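# Fold one cloth corner over the instrument tray

## Task

Bring a single corner of the cloth across the tray so that the tray ends up covered, with at most a narrow strip of its rim still visible; no part of the cloth may stand far above rim height; the tray must stay roughly where it was, both on the table and on the cloth, keep its heading, and still hold all its instruments; the cloth may be dropped or tossed into place; nothing may end up off the table; finish with both grippers released and moved away from the cloth and tray.

## Robot and tools

Robot: two arms, left_arm and right_arm, each ending in a parallel two-finger gripper. The fingers point along the gripper's +z axis and separate along its y axis. The reported hand point sits between the finger pads, roughly 1 cm short of the tips. Arm names do not match image sides.

Frames: positions, orientations (end_effector_position in metres, end_effector_quat_wxyz) and velocities are given in the scene frame: origin at table-top height, halfway between the two nominal arm bases, +z up, +x pointing out across the table, left_arm on the +y side. Offsets you command are expressed along each arm's own Hand target axes, not the scene axes. Reported hand positions can be wrong by a few centimetres, more when the arm reaches far; a BASES line, if present, gives true base locations.

The 14-number row: every motion command uses rows of exactly 14 numbers, all in [-1, 1], always covering both arms even if one stays still. Order: left_arm dx, dy, dz, rx, ry, rz, opening, then right_arm dx, dy, dz, rx, ry, rz, opening. The six pose numbers are an offset from that arm's Hand target as it stood when the action or move began, along the Hand target axes; 1.0 equals 0.6 m for dx/dy/dz and 180 degrees for rx/ry/rz, and rx, ry, rz form a single rotation vector. Offsets are not cumulative within one action or within one move's list, but each new action or call starts from the updated Hand target, so sending the same offset again travels further. Opening is absolute, not an offset: +1 fully open (0.094 m), -1 closed. A 0 there means half-open, so to leave a gripper unchanged resend its current command (shown under Tool commands). Sending six zeros re-requests the current Hand target, which is how you get a stalled or short arm moving again or release it from a push.

execute_actions(actions, cameras): actions is a list of actions; each action is a list of up to 15 rows, each row lasting one 1/30 s control step; if fewer than 15 rows are given, the last is held for the remainder. An empty list just reports state and images. Results also list hand positions at some steps.

move(target, speed, blend, opening_speed, blocking, cameras): target is one 14-number row or a list of up to 15 rows, all offsets counted from the same starting Hand targets. Grippers travel straight lines, turning the short way, with all paths finishing together; minimum 0.5 s, capped at 10 s. speed is the path top speed in m/s (0.002 to 4.3, default 0.25; rotation up to twice that in rad/s), one value or one per target. blend (m) rounds corners between list targets. opening_speed (0.2 or more, scale units per second) ramps the fingers; use a low value for gentle closing. A changed opening at a later list target is applied only after everything comes to rest there. blocking=false returns after about 0.5 s while the move continues. No obstacle avoidance; grippers lag and stray more at high speed and with the arm near straight. Avoid paths passing near an arm's own base: go around it. The result adds a move: line with the ending (done, off_target, moving, held, fault) and which limits acted (paced = commanded pose clipped, held = steps withheld). done means at rest within 10 mm and 2 degrees; neither done nor off_target tells you about contact.

wait(seconds 0 to 10, cameras): lets time pass holding commands; a running move keeps going. stop(cameras): brakes a running move. zoom_image(camera, region [x0, y0, x1, y1] in pixels, at most 504 by 504, origin top-left) enlarges part of a camera's latest image. finished_scene(scene): ends the current scene, given its number; irreversible, so call it only once the cloth stays in place without the robot.

Cameras: cam_head_left, cam_head_right, cam_high, cam_left_wrist, cam_right_wrist, each 672x504. The cameras argument picks which ones return; omitted, null or ["all"] gives all, [] none, and an unknown name invalidates the call.

Control behaviour: each step the commanded orientation is limited to 40 degrees from the measured one. Friction and gravity can leave the gripper a centimetre or more short of the Hand target in free air; waiting won't fix it, resend the missing distance. An arm blocked by an object keeps pushing until commanded back past its gripper.

Gripping: grip_measured uses the opening scale; empty it may read slightly wide. Pads press at full force once commanded about 0.05 below first contact (much more for soft material like cloth). Release by commanding well above grip_measured. grip_effort_nm is motor effort (negative closing), not pad force. Joint torques include arm weight; values 3 and 4 wrap at ±28 N m.

Avoid: collisions or squeezing between the two arms (can end the scene), fast impacts, hard pushes into the table or tray, knocking the tray or instruments, letting anything leave the table, and releasing items while they move. Long reaching, holding loads or pushing at unreachable poses heats motors; MOTOR HOT appears near 85 °C and at 100 °C the arm goes limp for 30 to 60 s (OVER-TEMPERATURE FAULT). Joint limits (rad): waist ±2.880, shoulder 0 to 3.142, elbow 0 to 3.019, wrist pitch -1.693 to 1.571, wrist yaw ±1.571, wrist roll ±2.094.

Each tool is called by a JSON object that holds its "op" and its "data", one argument or row to a line.

## Session

{"op": "execute_actions", "data": {
  "actions": []
}}

Scene clock: 0.00 s.
left_arm: end_effector_position=(+0.8414, +0.3839, +0.2081) grip_measured=+1.000 grip_effort_nm=n/a end_effector_quat_wxyz=(+0.744, -0.334, +0.579, -0.010) | right_arm: end_effector_position=(+0.6945, -0.5260, +0.2881) grip_measured=+1.000 grip_effort_nm=n/a end_effector_quat_wxyz=(+0.720, +0.516, +0.443, -0.141)
Joint positions: left_arm=[-0.052 2.228 1.565 0.794 -0.618 -0.459 0.094] | right_arm=[-0.133 1.972 1.335 0.759 0.9 0.571 0.094]
Joint velocities: within noise
Joint torques (N m): no reading
Motor temperatures (°C): left_arm=[29 31 29 34 37 32 32] | right_arm=[30 31 38 36 37 32 32]
Heat: left arm: hottest wrist yaw 37 °C; right arm: hottest elbow 38 °C.
Hand target: left_arm +0.8456, +0.3834, +0.2238; +0.752, -0.335, +0.567, -0.016 | right_arm +0.6993, -0.5267, +0.2869; +0.721, +0.516, +0.441, -0.140
Tool commands: left_gripper/opening=+1.0 right_gripper/opening=+1.0

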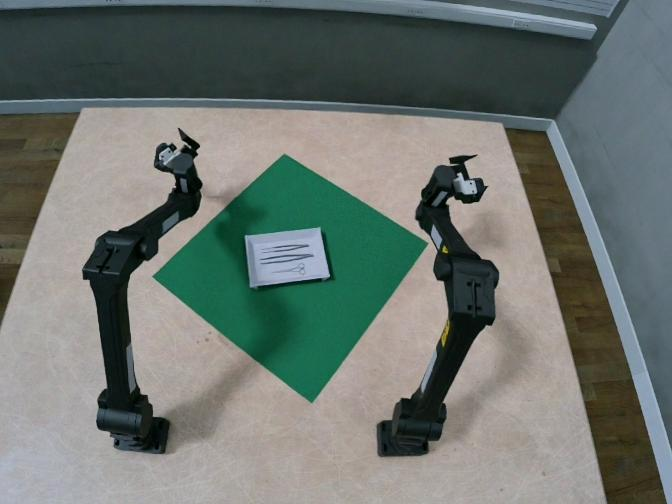

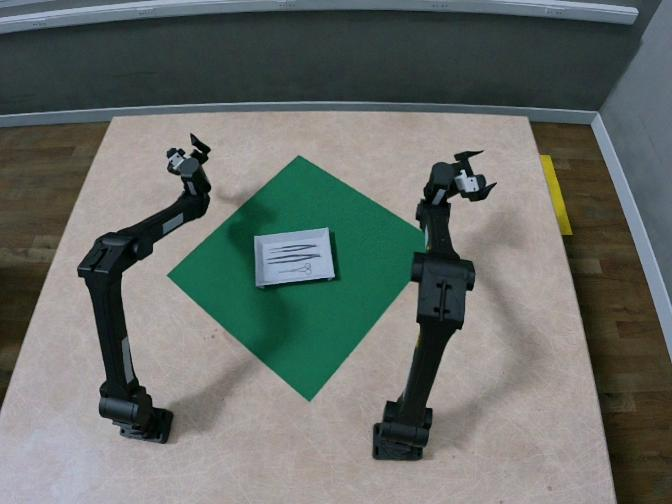

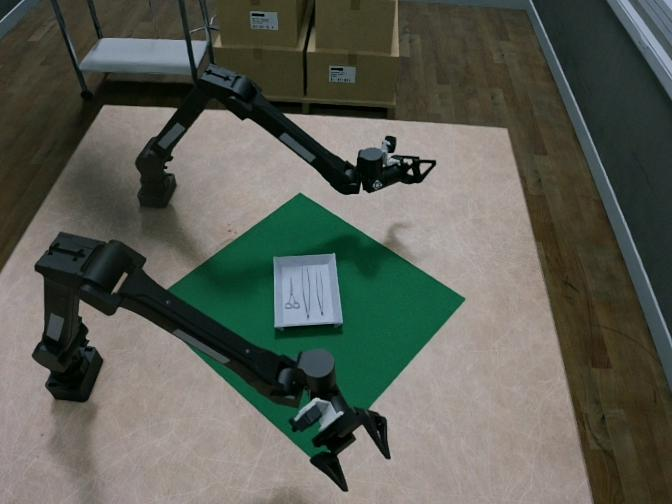

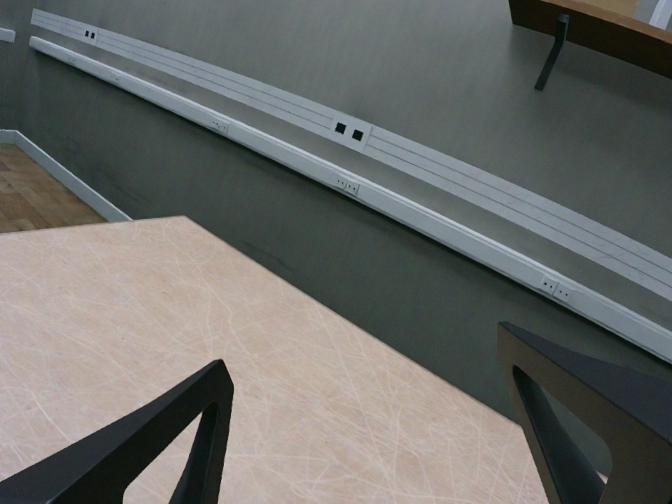

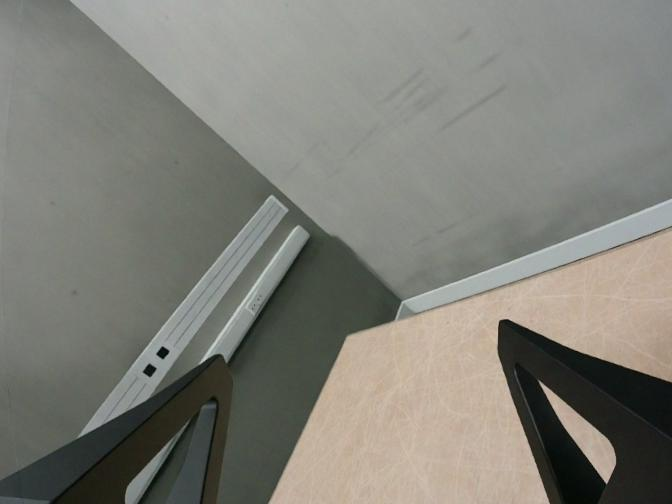

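{"op": "zoom_image", "data": {
  "camera": "cam_head_left",
  "region": [130, 110, 230, 210]
}}

{"op": "zoom_image", "data": {
  "camera": "cam_head_left",
  "region": [390, 130, 510, 230]
}}

{"op": "zoom_image", "data": {
  "camera": "cam_head_left",
  "region": [140, 140, 440, 410]
}}

{"op": "zoom_image", "data": {
  "camera": "cam_high",
  "region": [150, 180, 480, 480]
}}

Scaled by 5.040 from the camera's 672x504 image, which has a finer 960x720 frame.

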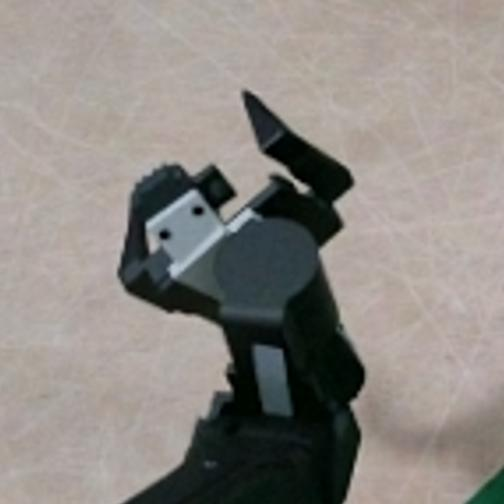

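Scaled by 4.200 from the camera's 672x504 image, which has a finer 960x720 frame.

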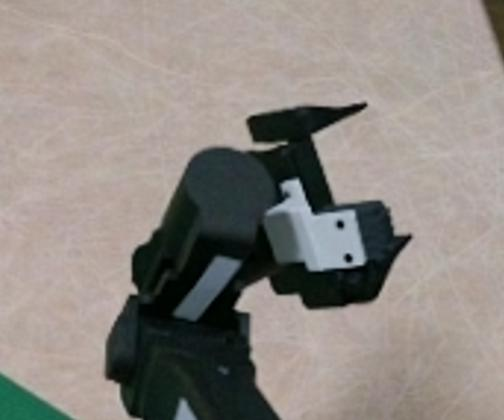

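Scaled by 1.680 from the camera's 672x504 image, which has a finer 960x720 frame.

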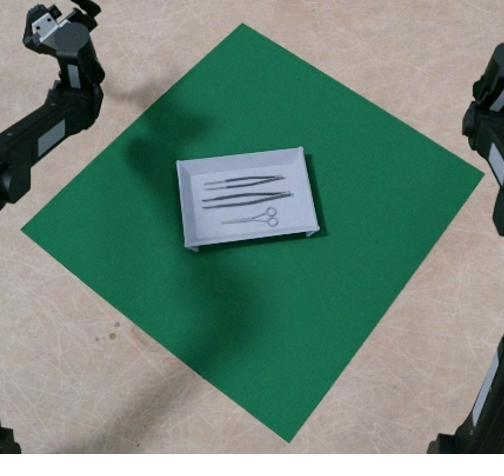

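Scaled by 1.527 from the camera's 672x504 image, which has a finer 960x720 frame.

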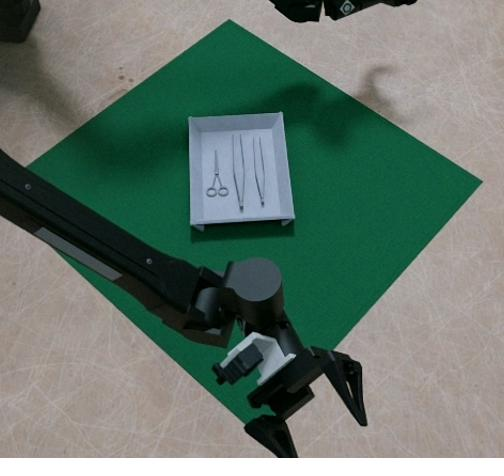

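{"op": "move", "data": {
  "target": [0,0,0,0,0,0,1, 0.573,0.567,-0.642,-0.2949,0.3655,-0.3161,0.1],
  "speed": 0.35
}}

Scene clock: 141.80 s.
left_arm: end_effector_position=(+0.8414, +0.3839, +0.2081) grip_measured=+1.000 grip_effort_nm=-0.027 end_effector_quat_wxyz=(+0.744, -0.334, +0.579, -0.010) | right_arm: end_effector_position=(+0.9212, +0.0384, +0.1855) grip_measured=+0.103 grip_effort_nm=-0.178 end_effector_quat_wxyz=(+0.457, -0.088, +0.883, +0.060)
Joint positions: left_arm=[-0.052 2.228 1.565 0.794 -0.618 -0.459 0.094] | right_arm=[0.375 2.717 2.88 -0.78 0.104 0.105 0.052]
Joint velocities: within noise
Joint torques (N m): left_arm=[0.38 -21.66 9.42 2.07 -0.01 0.04] | right_arm=[-1.26 -32.67 13.53 2.22 -0.04 -0.09]
Motor temperatures (°C): left_arm=[29 39 37 33 33 30 30] | right_arm=[29 37 43 34 35 30 30]
Heat: left arm: hottest shoulder 39 °C; right arm: hottest elbow 43 °C.
Hand target: left_arm +0.8456, +0.3834, +0.2238; +0.752, -0.335, +0.567, -0.016 | right_arm +0.9305, +0.0400, +0.1993; +0.381, -0.087, +0.920, +0.036
Off the commanded pose: left_arm 0.016 m, 2 deg | right_arm 0.017 m, 10 deg.
elbow stopped short (right arm): the move would have taken joint 3 (elbow) straighter than the controller allows.
move: off_target (left_arm, right_arm)

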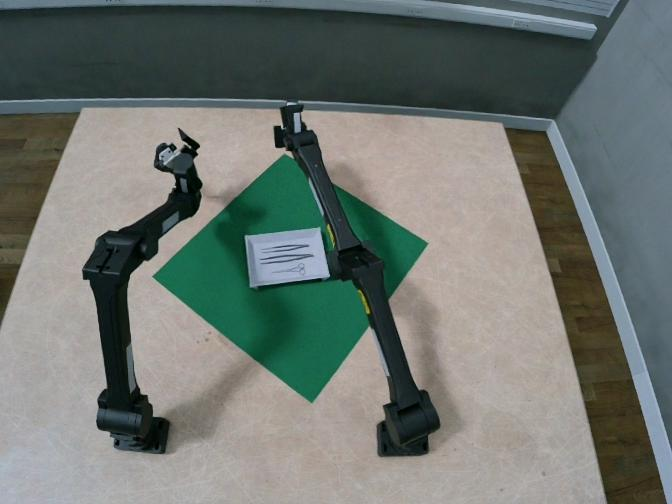

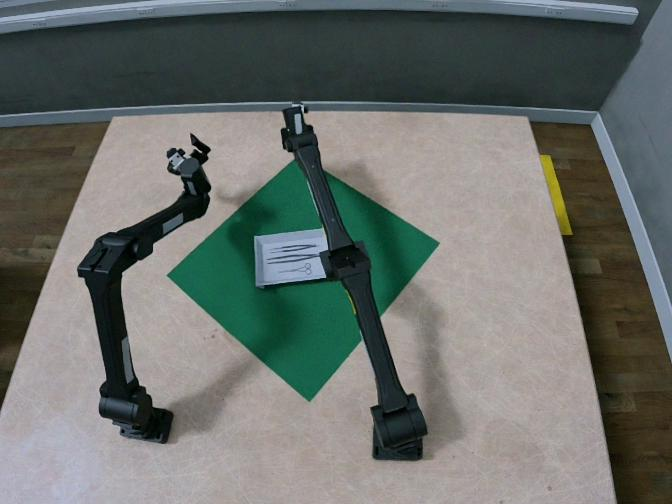

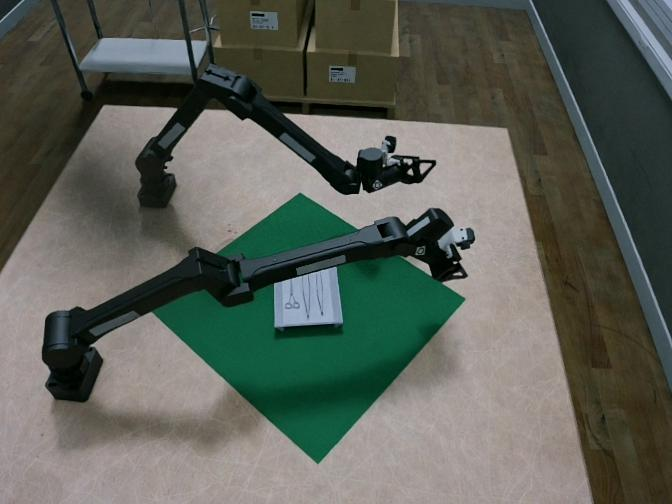

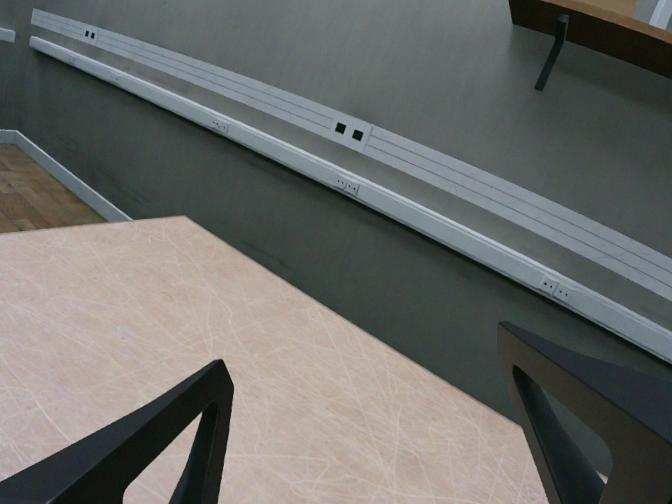

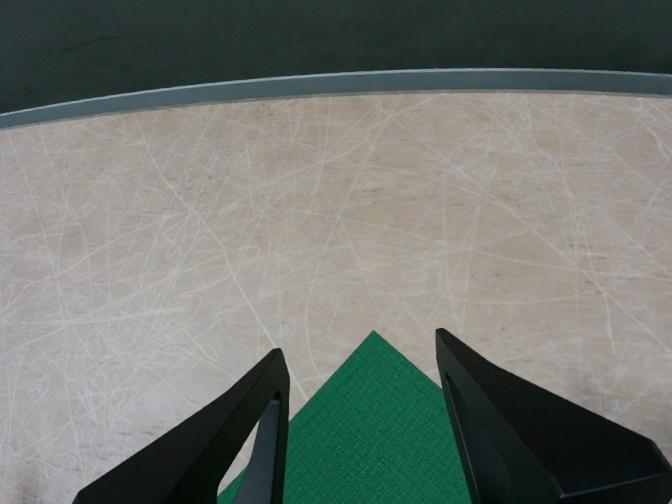

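{"op": "move", "data": {
  "target": [0,0,0,0,0,0,1, 0.1453,0.0098,0.135,0,-0.0833,0,0.4],
  "speed": 0.2,
  "cameras": ["cam_head_left","cam_high","cam_right_wrist"]
}}

Scene clock: 160.43 s.
left_arm: end_effector_position=(+0.8414, +0.3839, +0.2081) grip_measured=+1.000 grip_effort_nm=-0.032 end_effector_quat_wxyz=(+0.744, -0.334, +0.579, -0.010) | right_arm: end_effector_position=(+0.9259, +0.0340, +0.1008) grip_measured=+0.397 grip_effort_nm=0.085 end_effector_quat_wxyz=(+0.499, -0.073, +0.862, +0.049)
Joint positions: left_arm=[-0.052 2.228 1.565 0.794 -0.618 -0.459 0.094] | right_arm=[0.378 2.648 2.472 -0.35 0.154 0.101 0.066]
Joint velocities: within noise
Joint torques (N m): left_arm=[0.38 -21.66 9.42 2.09 -0.01 0.04] | right_arm=[0.26 -29.98 10.29 2.43 0.15 -0.13]
Motor temperatures (°C): left_arm=[29 40 37 33 33 30 29] | right_arm=[29 36 49 34 35 30 30]
Heat: left arm: hottest shoulder 40 °C; right arm: hottest elbow 49 °C.
Hand target: left_arm +0.8456, +0.3834, +0.2238; +0.752, -0.335, +0.567, -0.016 | right_arm +0.9252, +0.0449, +0.0801; +0.498, -0.082, +0.862, +0.047
Off the commanded pose: left_arm 0.016 m, 2 deg | right_arm 0.023 m, 1 deg.
move: off_target (left_arm, right_arm)
Images, in order (width x height): cam_head_left 672x504, cam_high 672x504, cam_right_wrist 672x504.

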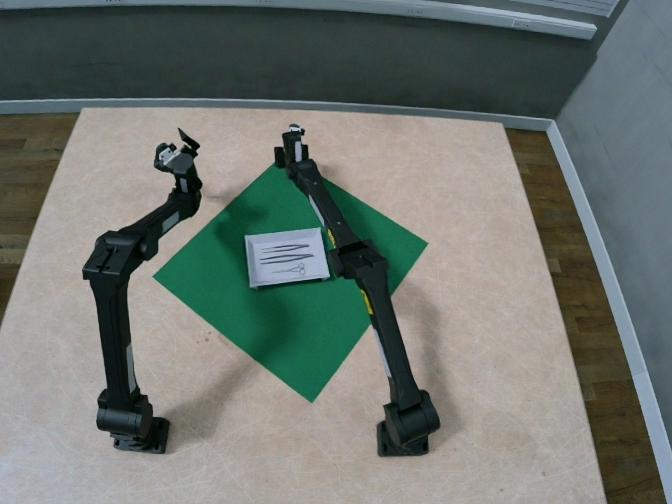

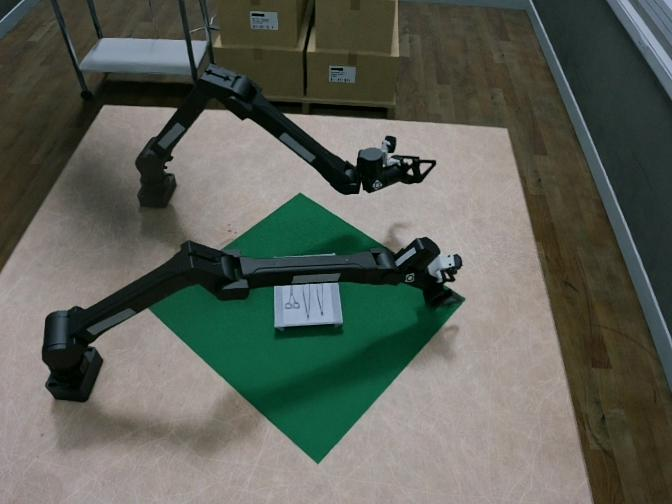

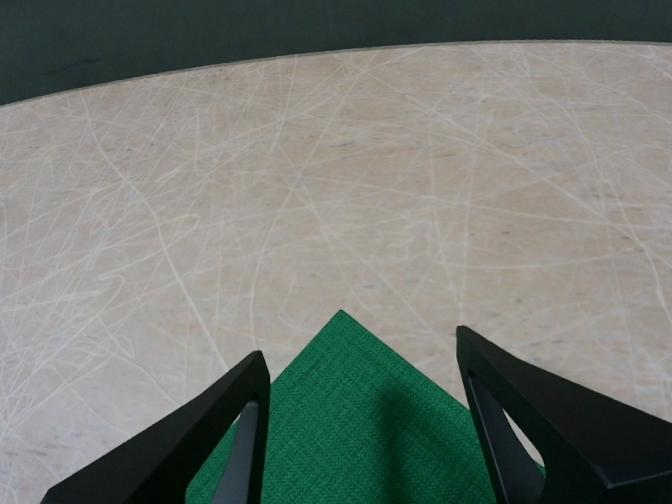

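{"op": "move", "data": {
  "target": [0,0,0,0,0,0,1, 0.055,0.0018,0.0713,0,0,0,0.4],
  "speed": 0.15,
  "cameras": ["cam_head_left","cam_high","cam_right_wrist"]
}}

{"op": "zoom_image", "data": {
  "camera": "cam_high",
  "region": [390, 220, 510, 330]
}}

Scene clock: 173.33 s.
left_arm: end_effector_position=(+0.8414, +0.3839, +0.2081) grip_measured=+1.000 grip_effort_nm=-0.027 end_effector_quat_wxyz=(+0.744, -0.334, +0.579, -0.010) | right_arm: end_effector_position=(+0.9449, +0.0410, +0.0522) grip_measured=+0.397 grip_effort_nm=0.090 end_effector_quat_wxyz=(+0.506, -0.074, +0.858, +0.048)
Joint positions: left_arm=[-0.052 2.228 1.565 0.794 -0.618 -0.459 0.094] | right_arm=[0.378 2.834 2.704 -0.382 0.156 0.095 0.066]
Joint velocities: within noise
Joint torques (N m): left_arm=[0.38 -21.66 9.43 2.07 -0.01 0.04] | right_arm=[-0.62 -29.27 13.55 1.21 -0.04 -0.01]
Motor temperatures (°C): left_arm=[29 40 37 33 32 30 29] | right_arm=[29 39 49 34 35 30 30]
Heat: left arm: hottest shoulder 40 °C; right arm: hottest elbow 49 °C.
Hand target: left_arm +0.8456, +0.3834, +0.2238; +0.752, -0.335, +0.567, -0.016 | right_arm +0.9452, +0.0498, +0.0304; +0.498, -0.082, +0.862, +0.047
Off the commanded pose: left_arm 0.016 m, 2 deg | right_arm 0.024 m, 1 deg.
move: off_target (left_arm, right_arm)
Images, in order (width x height): cam_head_left 672x504, cam_high 672x504, cam_right_wrist 672x504.

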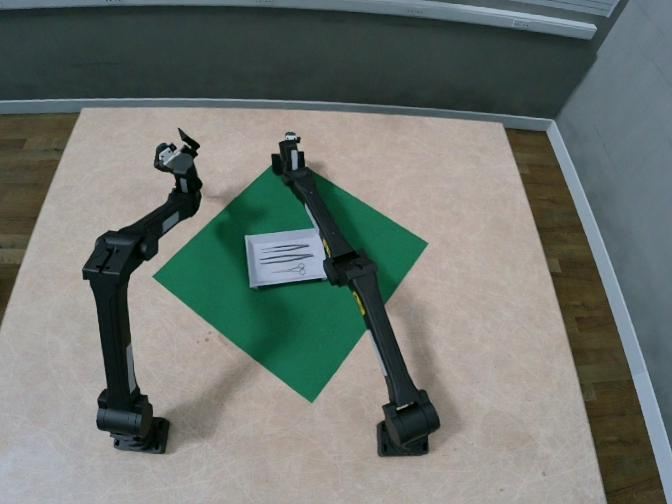

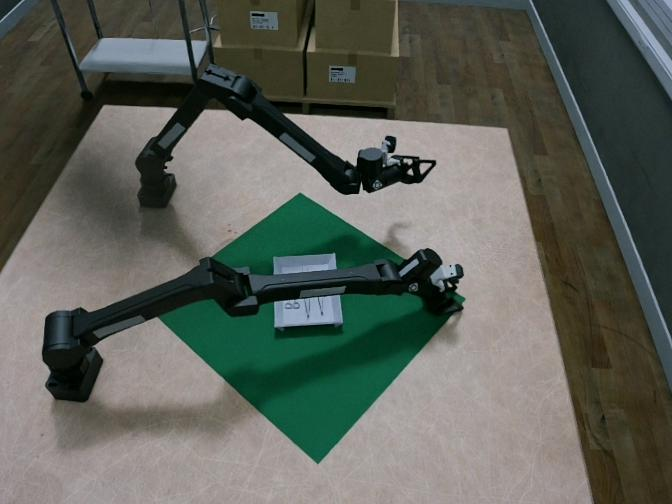

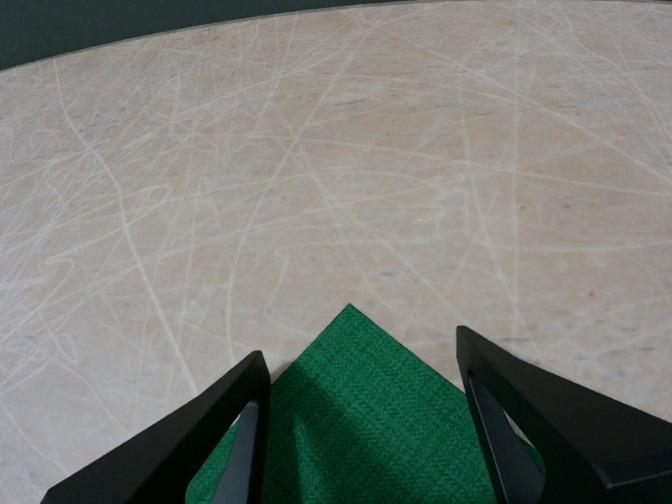

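Scaled by 4.200 from the camera's 672x504 image, which has a finer 960x720 frame.

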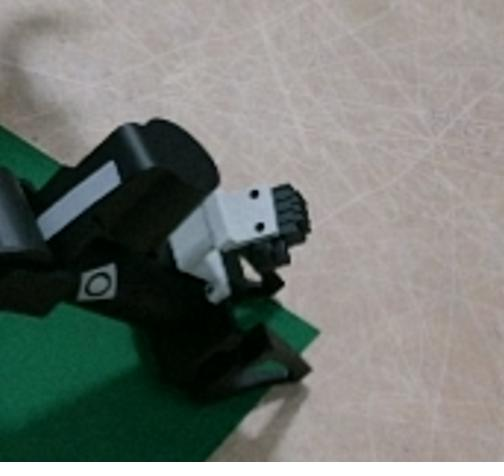

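{"op": "move", "data": {
  "target": [0,0,0,0,0,0,1, 0.0363,0.0023,0.0372,0,0,0,0.4],
  "speed": 0.1,
  "cameras": ["cam_high","cam_right_wrist"]
}}

{"op": "zoom_image", "data": {
  "camera": "cam_high",
  "region": [390, 220, 510, 330]
}}

Scene clock: 192.00 s.
left_arm: end_effector_position=(+0.8414, +0.3839, +0.2081) grip_measured=+1.000 grip_effort_nm=-0.032 end_effector_quat_wxyz=(+0.744, -0.334, +0.579, -0.010) | right_arm: end_effector_position=(+0.9549, +0.0448, +0.0512) grip_measured=+0.397 grip_effort_nm=0.085 end_effector_quat_wxyz=(+0.525, -0.073, +0.847, +0.052)
Joint positions: left_arm=[-0.052 2.228 1.565 0.794 -0.618 -0.459 0.094] | right_arm=[0.378 2.928 2.866 -0.404 0.156 0.092 0.066]
Joint velocities: within noise
Joint torques (N m): left_arm=[0.38 -21.66 9.42 2.07 -0.01 0.04] | right_arm=[-0.67 -28.04 12.72 0.96 -0.2 -0.06]
Motor temperatures (°C): left_arm=[29 41 37 33 32 30 29] | right_arm=[29 38 49 33 34 29 30]
Heat: left arm: hottest shoulder 41 °C; right arm: hottest elbow 49 °C.
Hand target: left_arm +0.8456, +0.3834, +0.2238; +0.752, -0.335, +0.567, -0.016 | right_arm +0.9533, +0.0527, +0.0005; +0.498, -0.082, +0.862, +0.047
Off the commanded pose: left_arm 0.016 m, 2 deg | right_arm 0.051 m, 4 deg.
move: off_target (left_arm, right_arm)
Images, in order (width x height): cam_high 672x504, cam_right_wrist 672x504.

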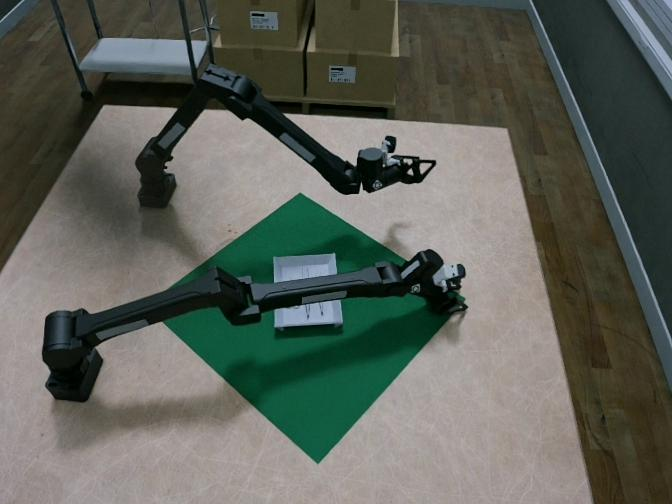

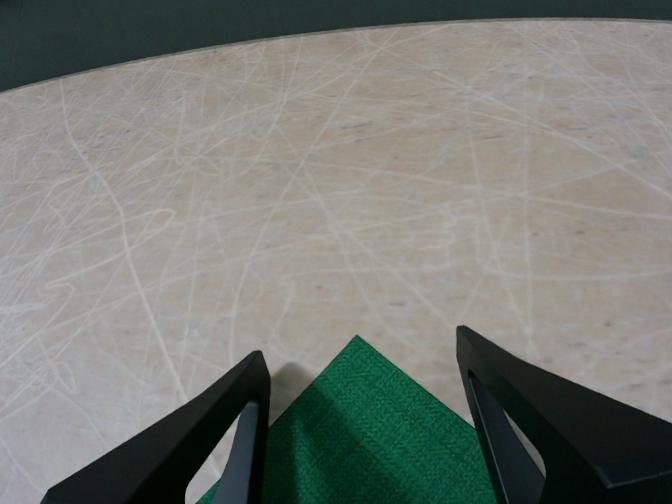

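Scaled by 4.200 from the camera's 672x504 image, which has a finer 960x720 frame.

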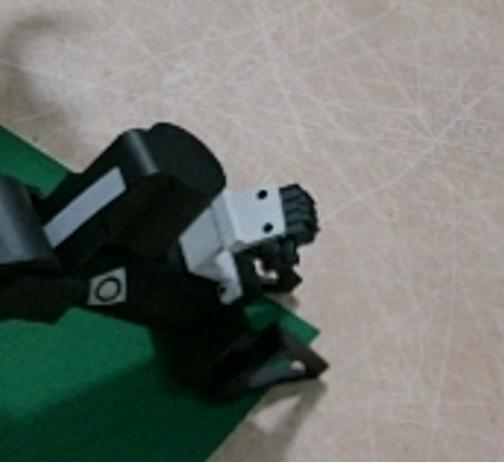

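{"op": "zoom_image", "data": {
  "camera": "cam_right_wrist",
  "region": [200, 300, 520, 504]
}}

{"op": "zoom_image", "data": {
  "camera": "cam_high",
  "region": [430, 270, 490, 330]
}}

Scaled by 1.575 from the camera's 672x504 image, which has a finer 960x720 frame.

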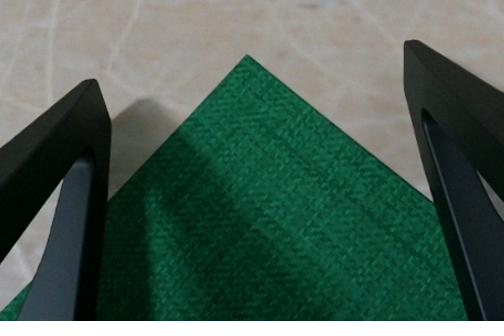

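Scaled by 8.400 from the camera's 672x504 image, which has a finer 960x720 frame.

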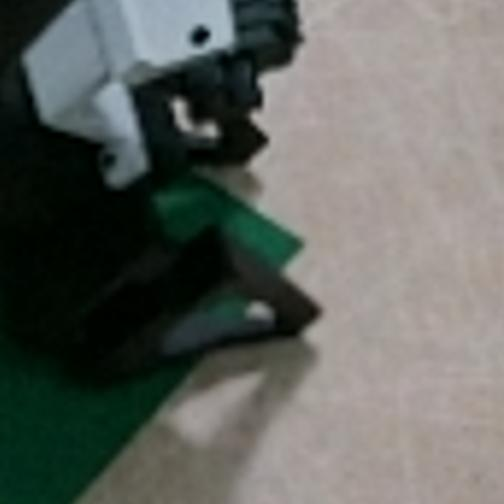

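{"op": "move", "data": {
  "target": [0,0,0,0,0,0,1, 0.0207,0.0037,-0.0172,0,0,0,0.4],
  "speed": 0.1,
  "cameras": ["cam_high","cam_right_wrist"]
}}

{"op": "zoom_image", "data": {
  "camera": "cam_high",
  "region": [430, 270, 490, 330]
}}

Scene clock: 218.57 s.
left_arm: end_effector_position=(+0.8414, +0.3839, +0.2081) grip_measured=+1.000 grip_effort_nm=-0.032 end_effector_quat_wxyz=(+0.744, -0.334, +0.579, -0.010) | right_arm: end_effector_position=(+0.9505, +0.0456, +0.0497) grip_measured=+0.397 grip_effort_nm=0.085 end_effector_quat_wxyz=(+0.526, -0.074, +0.845, +0.053)
Joint positions: left_arm=[-0.052 2.228 1.565 0.794 -0.618 -0.459 0.094] | right_arm=[0.381 2.864 2.731 -0.328 0.156 0.09 0.066]
Joint velocities: within noise
Joint torques (N m): left_arm=[0.32 -21.66 9.43 2.07 -0.01 0.04] | right_arm=[-0.44 -30.74 7.87 1.5 0.18 0.08]
Motor temperatures (°C): left_arm=[29 41 38 33 32 30 29] | right_arm=[29 41 49 33 34 29 30]
Heat: left arm: hottest shoulder 41 °C; right arm: hottest elbow 49 °C.
Hand target: left_arm +0.8456, +0.3834, +0.2238; +0.752, -0.335, +0.567, -0.016 | right_arm +0.9380, +0.0521, -0.0051; +0.498, -0.082, +0.862, +0.047
Off the commanded pose: left_arm 0.016 m, 2 deg | right_arm 0.057 m, 4 deg.
move: off_target (left_arm, right_arm)
Images, in order (width x height): cam_high 672x504, cam_right_wrist 672x504.

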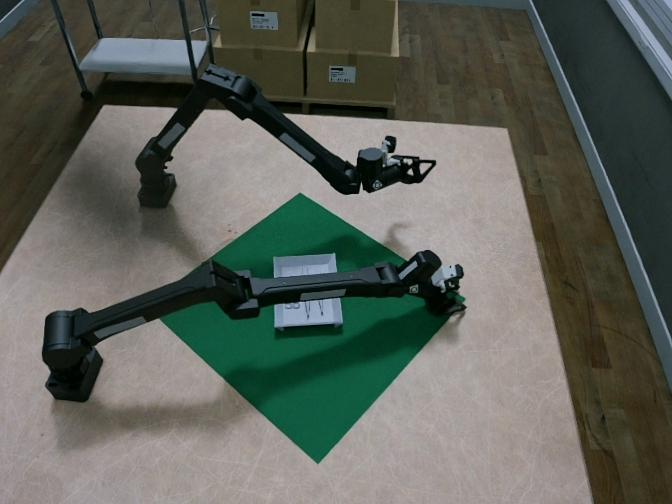

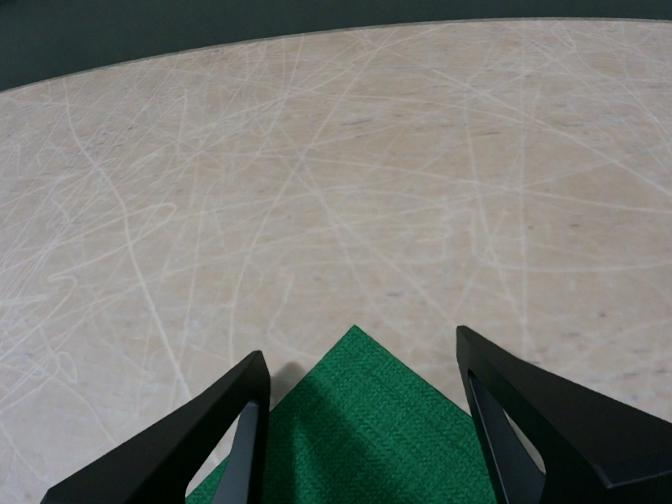

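Scaled by 8.400 from the camera's 672x504 image, which has a finer 960x720 frame.

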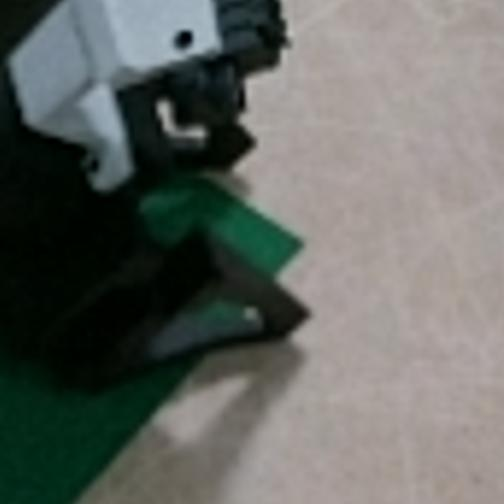

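{"op": "move", "data": {
  "target": [0,0,0,0,0,0,1, -0.0657,0,-0.0693,0,0.0556,0,0.75],
  "speed": 0.15,
  "cameras": ["cam_high","cam_right_wrist"]
}}

{"op": "zoom_image", "data": {
  "camera": "cam_high",
  "region": [410, 250, 490, 330]
}}

Scene clock: 241.30 s.
left_arm: end_effector_position=(+0.8414, +0.3839, +0.2081) grip_measured=+1.000 grip_effort_nm=-0.032 end_effector_quat_wxyz=(+0.744, -0.334, +0.579, -0.010) | right_arm: end_effector_position=(+0.9222, +0.0388, +0.0609) grip_measured=+0.747 grip_effort_nm=0.090 end_effector_quat_wxyz=(+0.425, -0.086, +0.901, +0.035)
Joint positions: left_arm=[-0.052 2.228 1.565 0.794 -0.618 -0.459 0.094] | right_arm=[0.382 2.841 2.841 -0.698 0.143 0.107 0.082]
Joint velocities: within noise
Joint torques (N m): left_arm=[0.38 -21.66 9.42 2.09 -0.01 0.04] | right_arm=[-0.79 -30.1 13.83 1.24 -0.11 0.14]
Motor temperatures (°C): left_arm=[29 41 38 32 31 30 29] | right_arm=[29 44 49 33 34 29 30]
Heat: left arm: hottest shoulder 41 °C; right arm: hottest elbow 49 °C.
Hand target: left_arm +0.8456, +0.3834, +0.2238; +0.752, -0.335, +0.567, -0.016 | right_arm +0.9219, +0.0490, +0.0496; +0.421, -0.086, +0.902, +0.040
Off the commanded pose: left_arm 0.016 m, 2 deg | right_arm 0.015 m, 1 deg.
move: off_target (left_arm, right_arm)
Images, in order (width x height): cam_high 672x504, cam_right_wrist 672x504.

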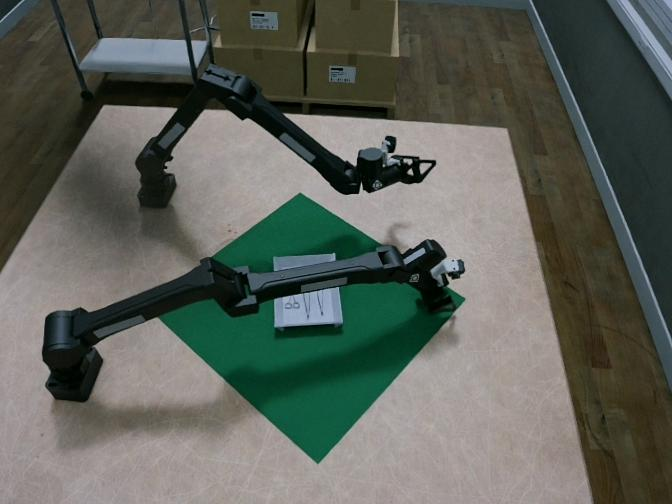

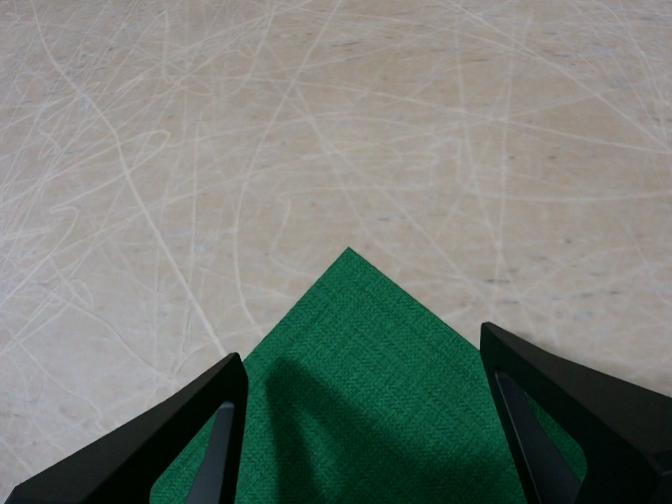

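Scaled by 6.300 from the camera's 672x504 image, which has a finer 960x720 frame.

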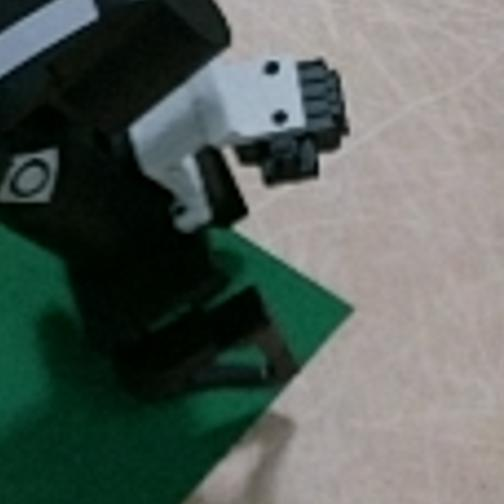

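{"op": "move", "data": {
  "target": [0,0,0,0,0,0,1, 0.0567,0.0047,0.0622,0,0,0,0.75],
  "speed": 0.08,
  "cameras": ["cam_high","cam_right_wrist"]
}}

{"op": "zoom_image", "data": {
  "camera": "cam_high",
  "region": [410, 250, 490, 330]
}}

Scene clock: 250.40 s.
left_arm: end_effector_position=(+0.8414, +0.3839, +0.2081) grip_measured=+1.000 grip_effort_nm=-0.032 end_effector_quat_wxyz=(+0.744, -0.334, +0.579, -0.010) | right_arm: end_effector_position=(+0.9292, +0.0419, +0.0496) grip_measured=+0.747 grip_effort_nm=0.090 end_effector_quat_wxyz=(+0.442, -0.082, +0.893, +0.041)
Joint positions: left_arm=[-0.052 2.228 1.565 0.794 -0.618 -0.459 0.094] | right_arm=[0.383 2.886 2.881 -0.655 0.143 0.111 0.082]
Joint velocities: within noise
Joint torques (N m): left_arm=[0.38 -21.66 9.43 2.09 -0.01 0.04] | right_arm=[0.03 -27.4 12.4 1.96 -0.03 0.09]
Motor temperatures (°C): left_arm=[29 42 38 32 31 30 29] | right_arm=[29 44 51 33 34 29 30]
Heat: left arm: hottest shoulder 42 °C; right arm: hottest elbow 51 °C.
Hand target: left_arm +0.8456, +0.3834, +0.2238; +0.752, -0.335, +0.567, -0.016 | right_arm +0.9280, +0.0532, -0.0001; +0.421, -0.086, +0.902, +0.040
Off the commanded pose: left_arm 0.016 m, 2 deg | right_arm 0.051 m, 3 deg.
move: off_target (left_arm, right_arm)
Images, in order (width x height): cam_high 672x504, cam_right_wrist 672x504.

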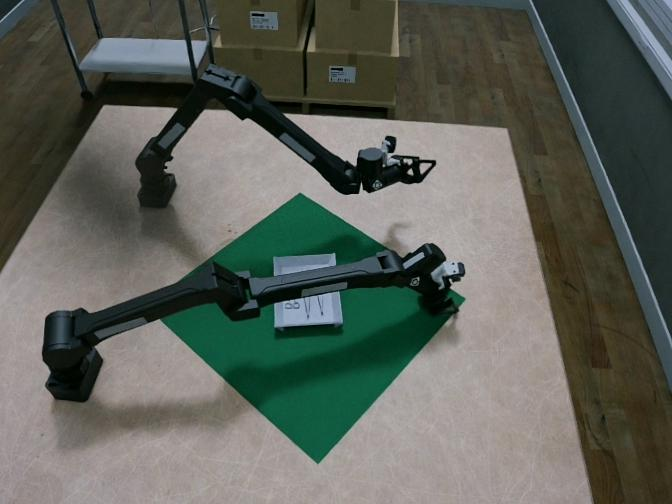

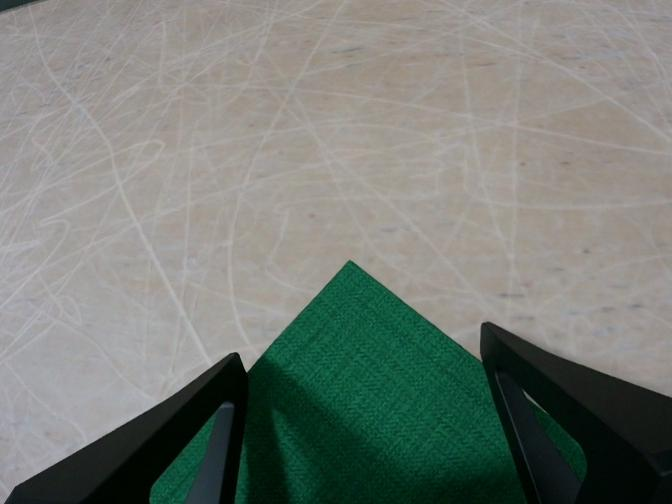

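Scaled by 6.300 from the camera's 672x504 image, which has a finer 960x720 frame.

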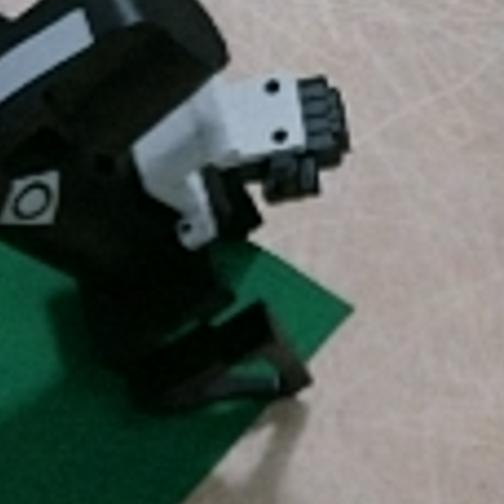

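{"op": "move", "data": {
  "target": [0,0,0,0,0,0,1, 0,0,0,0,0,0,-1],
  "opening_speed": 0.7,
  "cameras": ["cam_high","cam_right_wrist"]
}}

{"op": "zoom_image", "data": {
  "camera": "cam_high",
  "region": [410, 250, 490, 330]
}}

Scene clock: 264.57 s.
left_arm: end_effector_position=(+0.8414, +0.3839, +0.2081) grip_measured=+1.000 grip_effort_nm=-0.027 end_effector_quat_wxyz=(+0.744, -0.334, +0.579, -0.010) | right_arm: end_effector_position=(+0.9334, +0.0440, +0.0515) grip_measured=-0.986 grip_effort_nm=-0.769 end_effector_quat_wxyz=(+0.454, -0.080, +0.886, +0.044)
Joint positions: left_arm=[-0.052 2.228 1.565 0.794 -0.618 -0.459 0.094] | right_arm=[0.383 2.899 2.898 -0.63 0.143 0.111 0.001]
Joint velocities: within noise
Joint torques (N m): left_arm=[0.38 -21.71 9.42 2.09 -0.01 0.04] | right_arm=[0.26 -28.1 12.23 1.06 -0.09 0.05]
Motor temperatures (°C): left_arm=[29 42 38 32 31 30 29] | right_arm=[29 42 53 33 34 29 30]
Heat: left arm: hottest shoulder 42 °C; right arm: hottest elbow 53 °C.
Hand target: left_arm +0.8456, +0.3834, +0.2238; +0.752, -0.335, +0.567, -0.016 | right_arm +0.9279, +0.0533, -0.0003; +0.421, -0.086, +0.902, +0.040
Off the commanded pose: left_arm 0.016 m, 2 deg | right_arm 0.053 m, 4 deg.
elbow stopped short (right arm): the move would have taken joint 3 (elbow) straighter than the controller allows.
move: off_target (left_arm, right_arm)
Images, in order (width x height): cam_high 672x504, cam_right_wrist 672x504.

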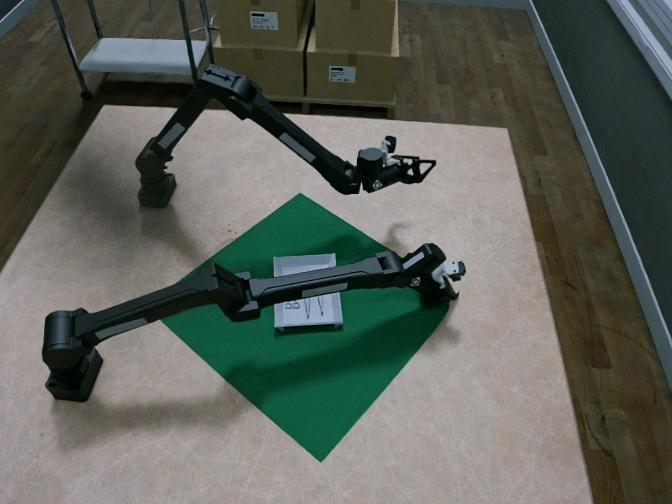

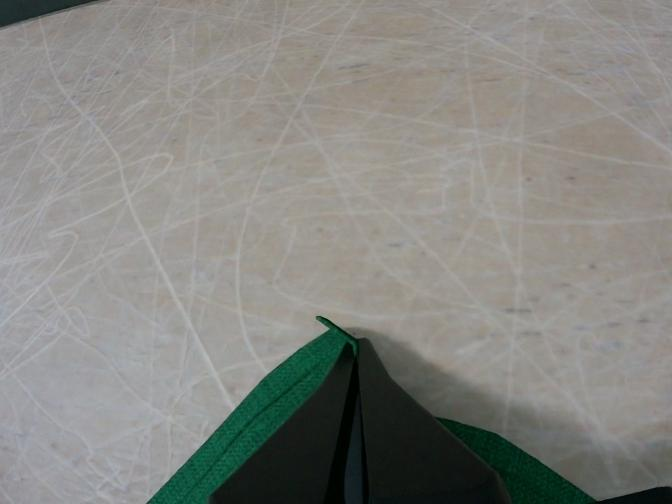

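Scaled by 6.300 from the camera's 672x504 image, which has a finer 960x720 frame.

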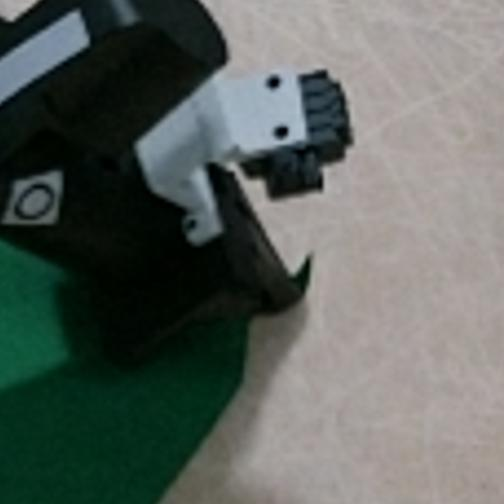

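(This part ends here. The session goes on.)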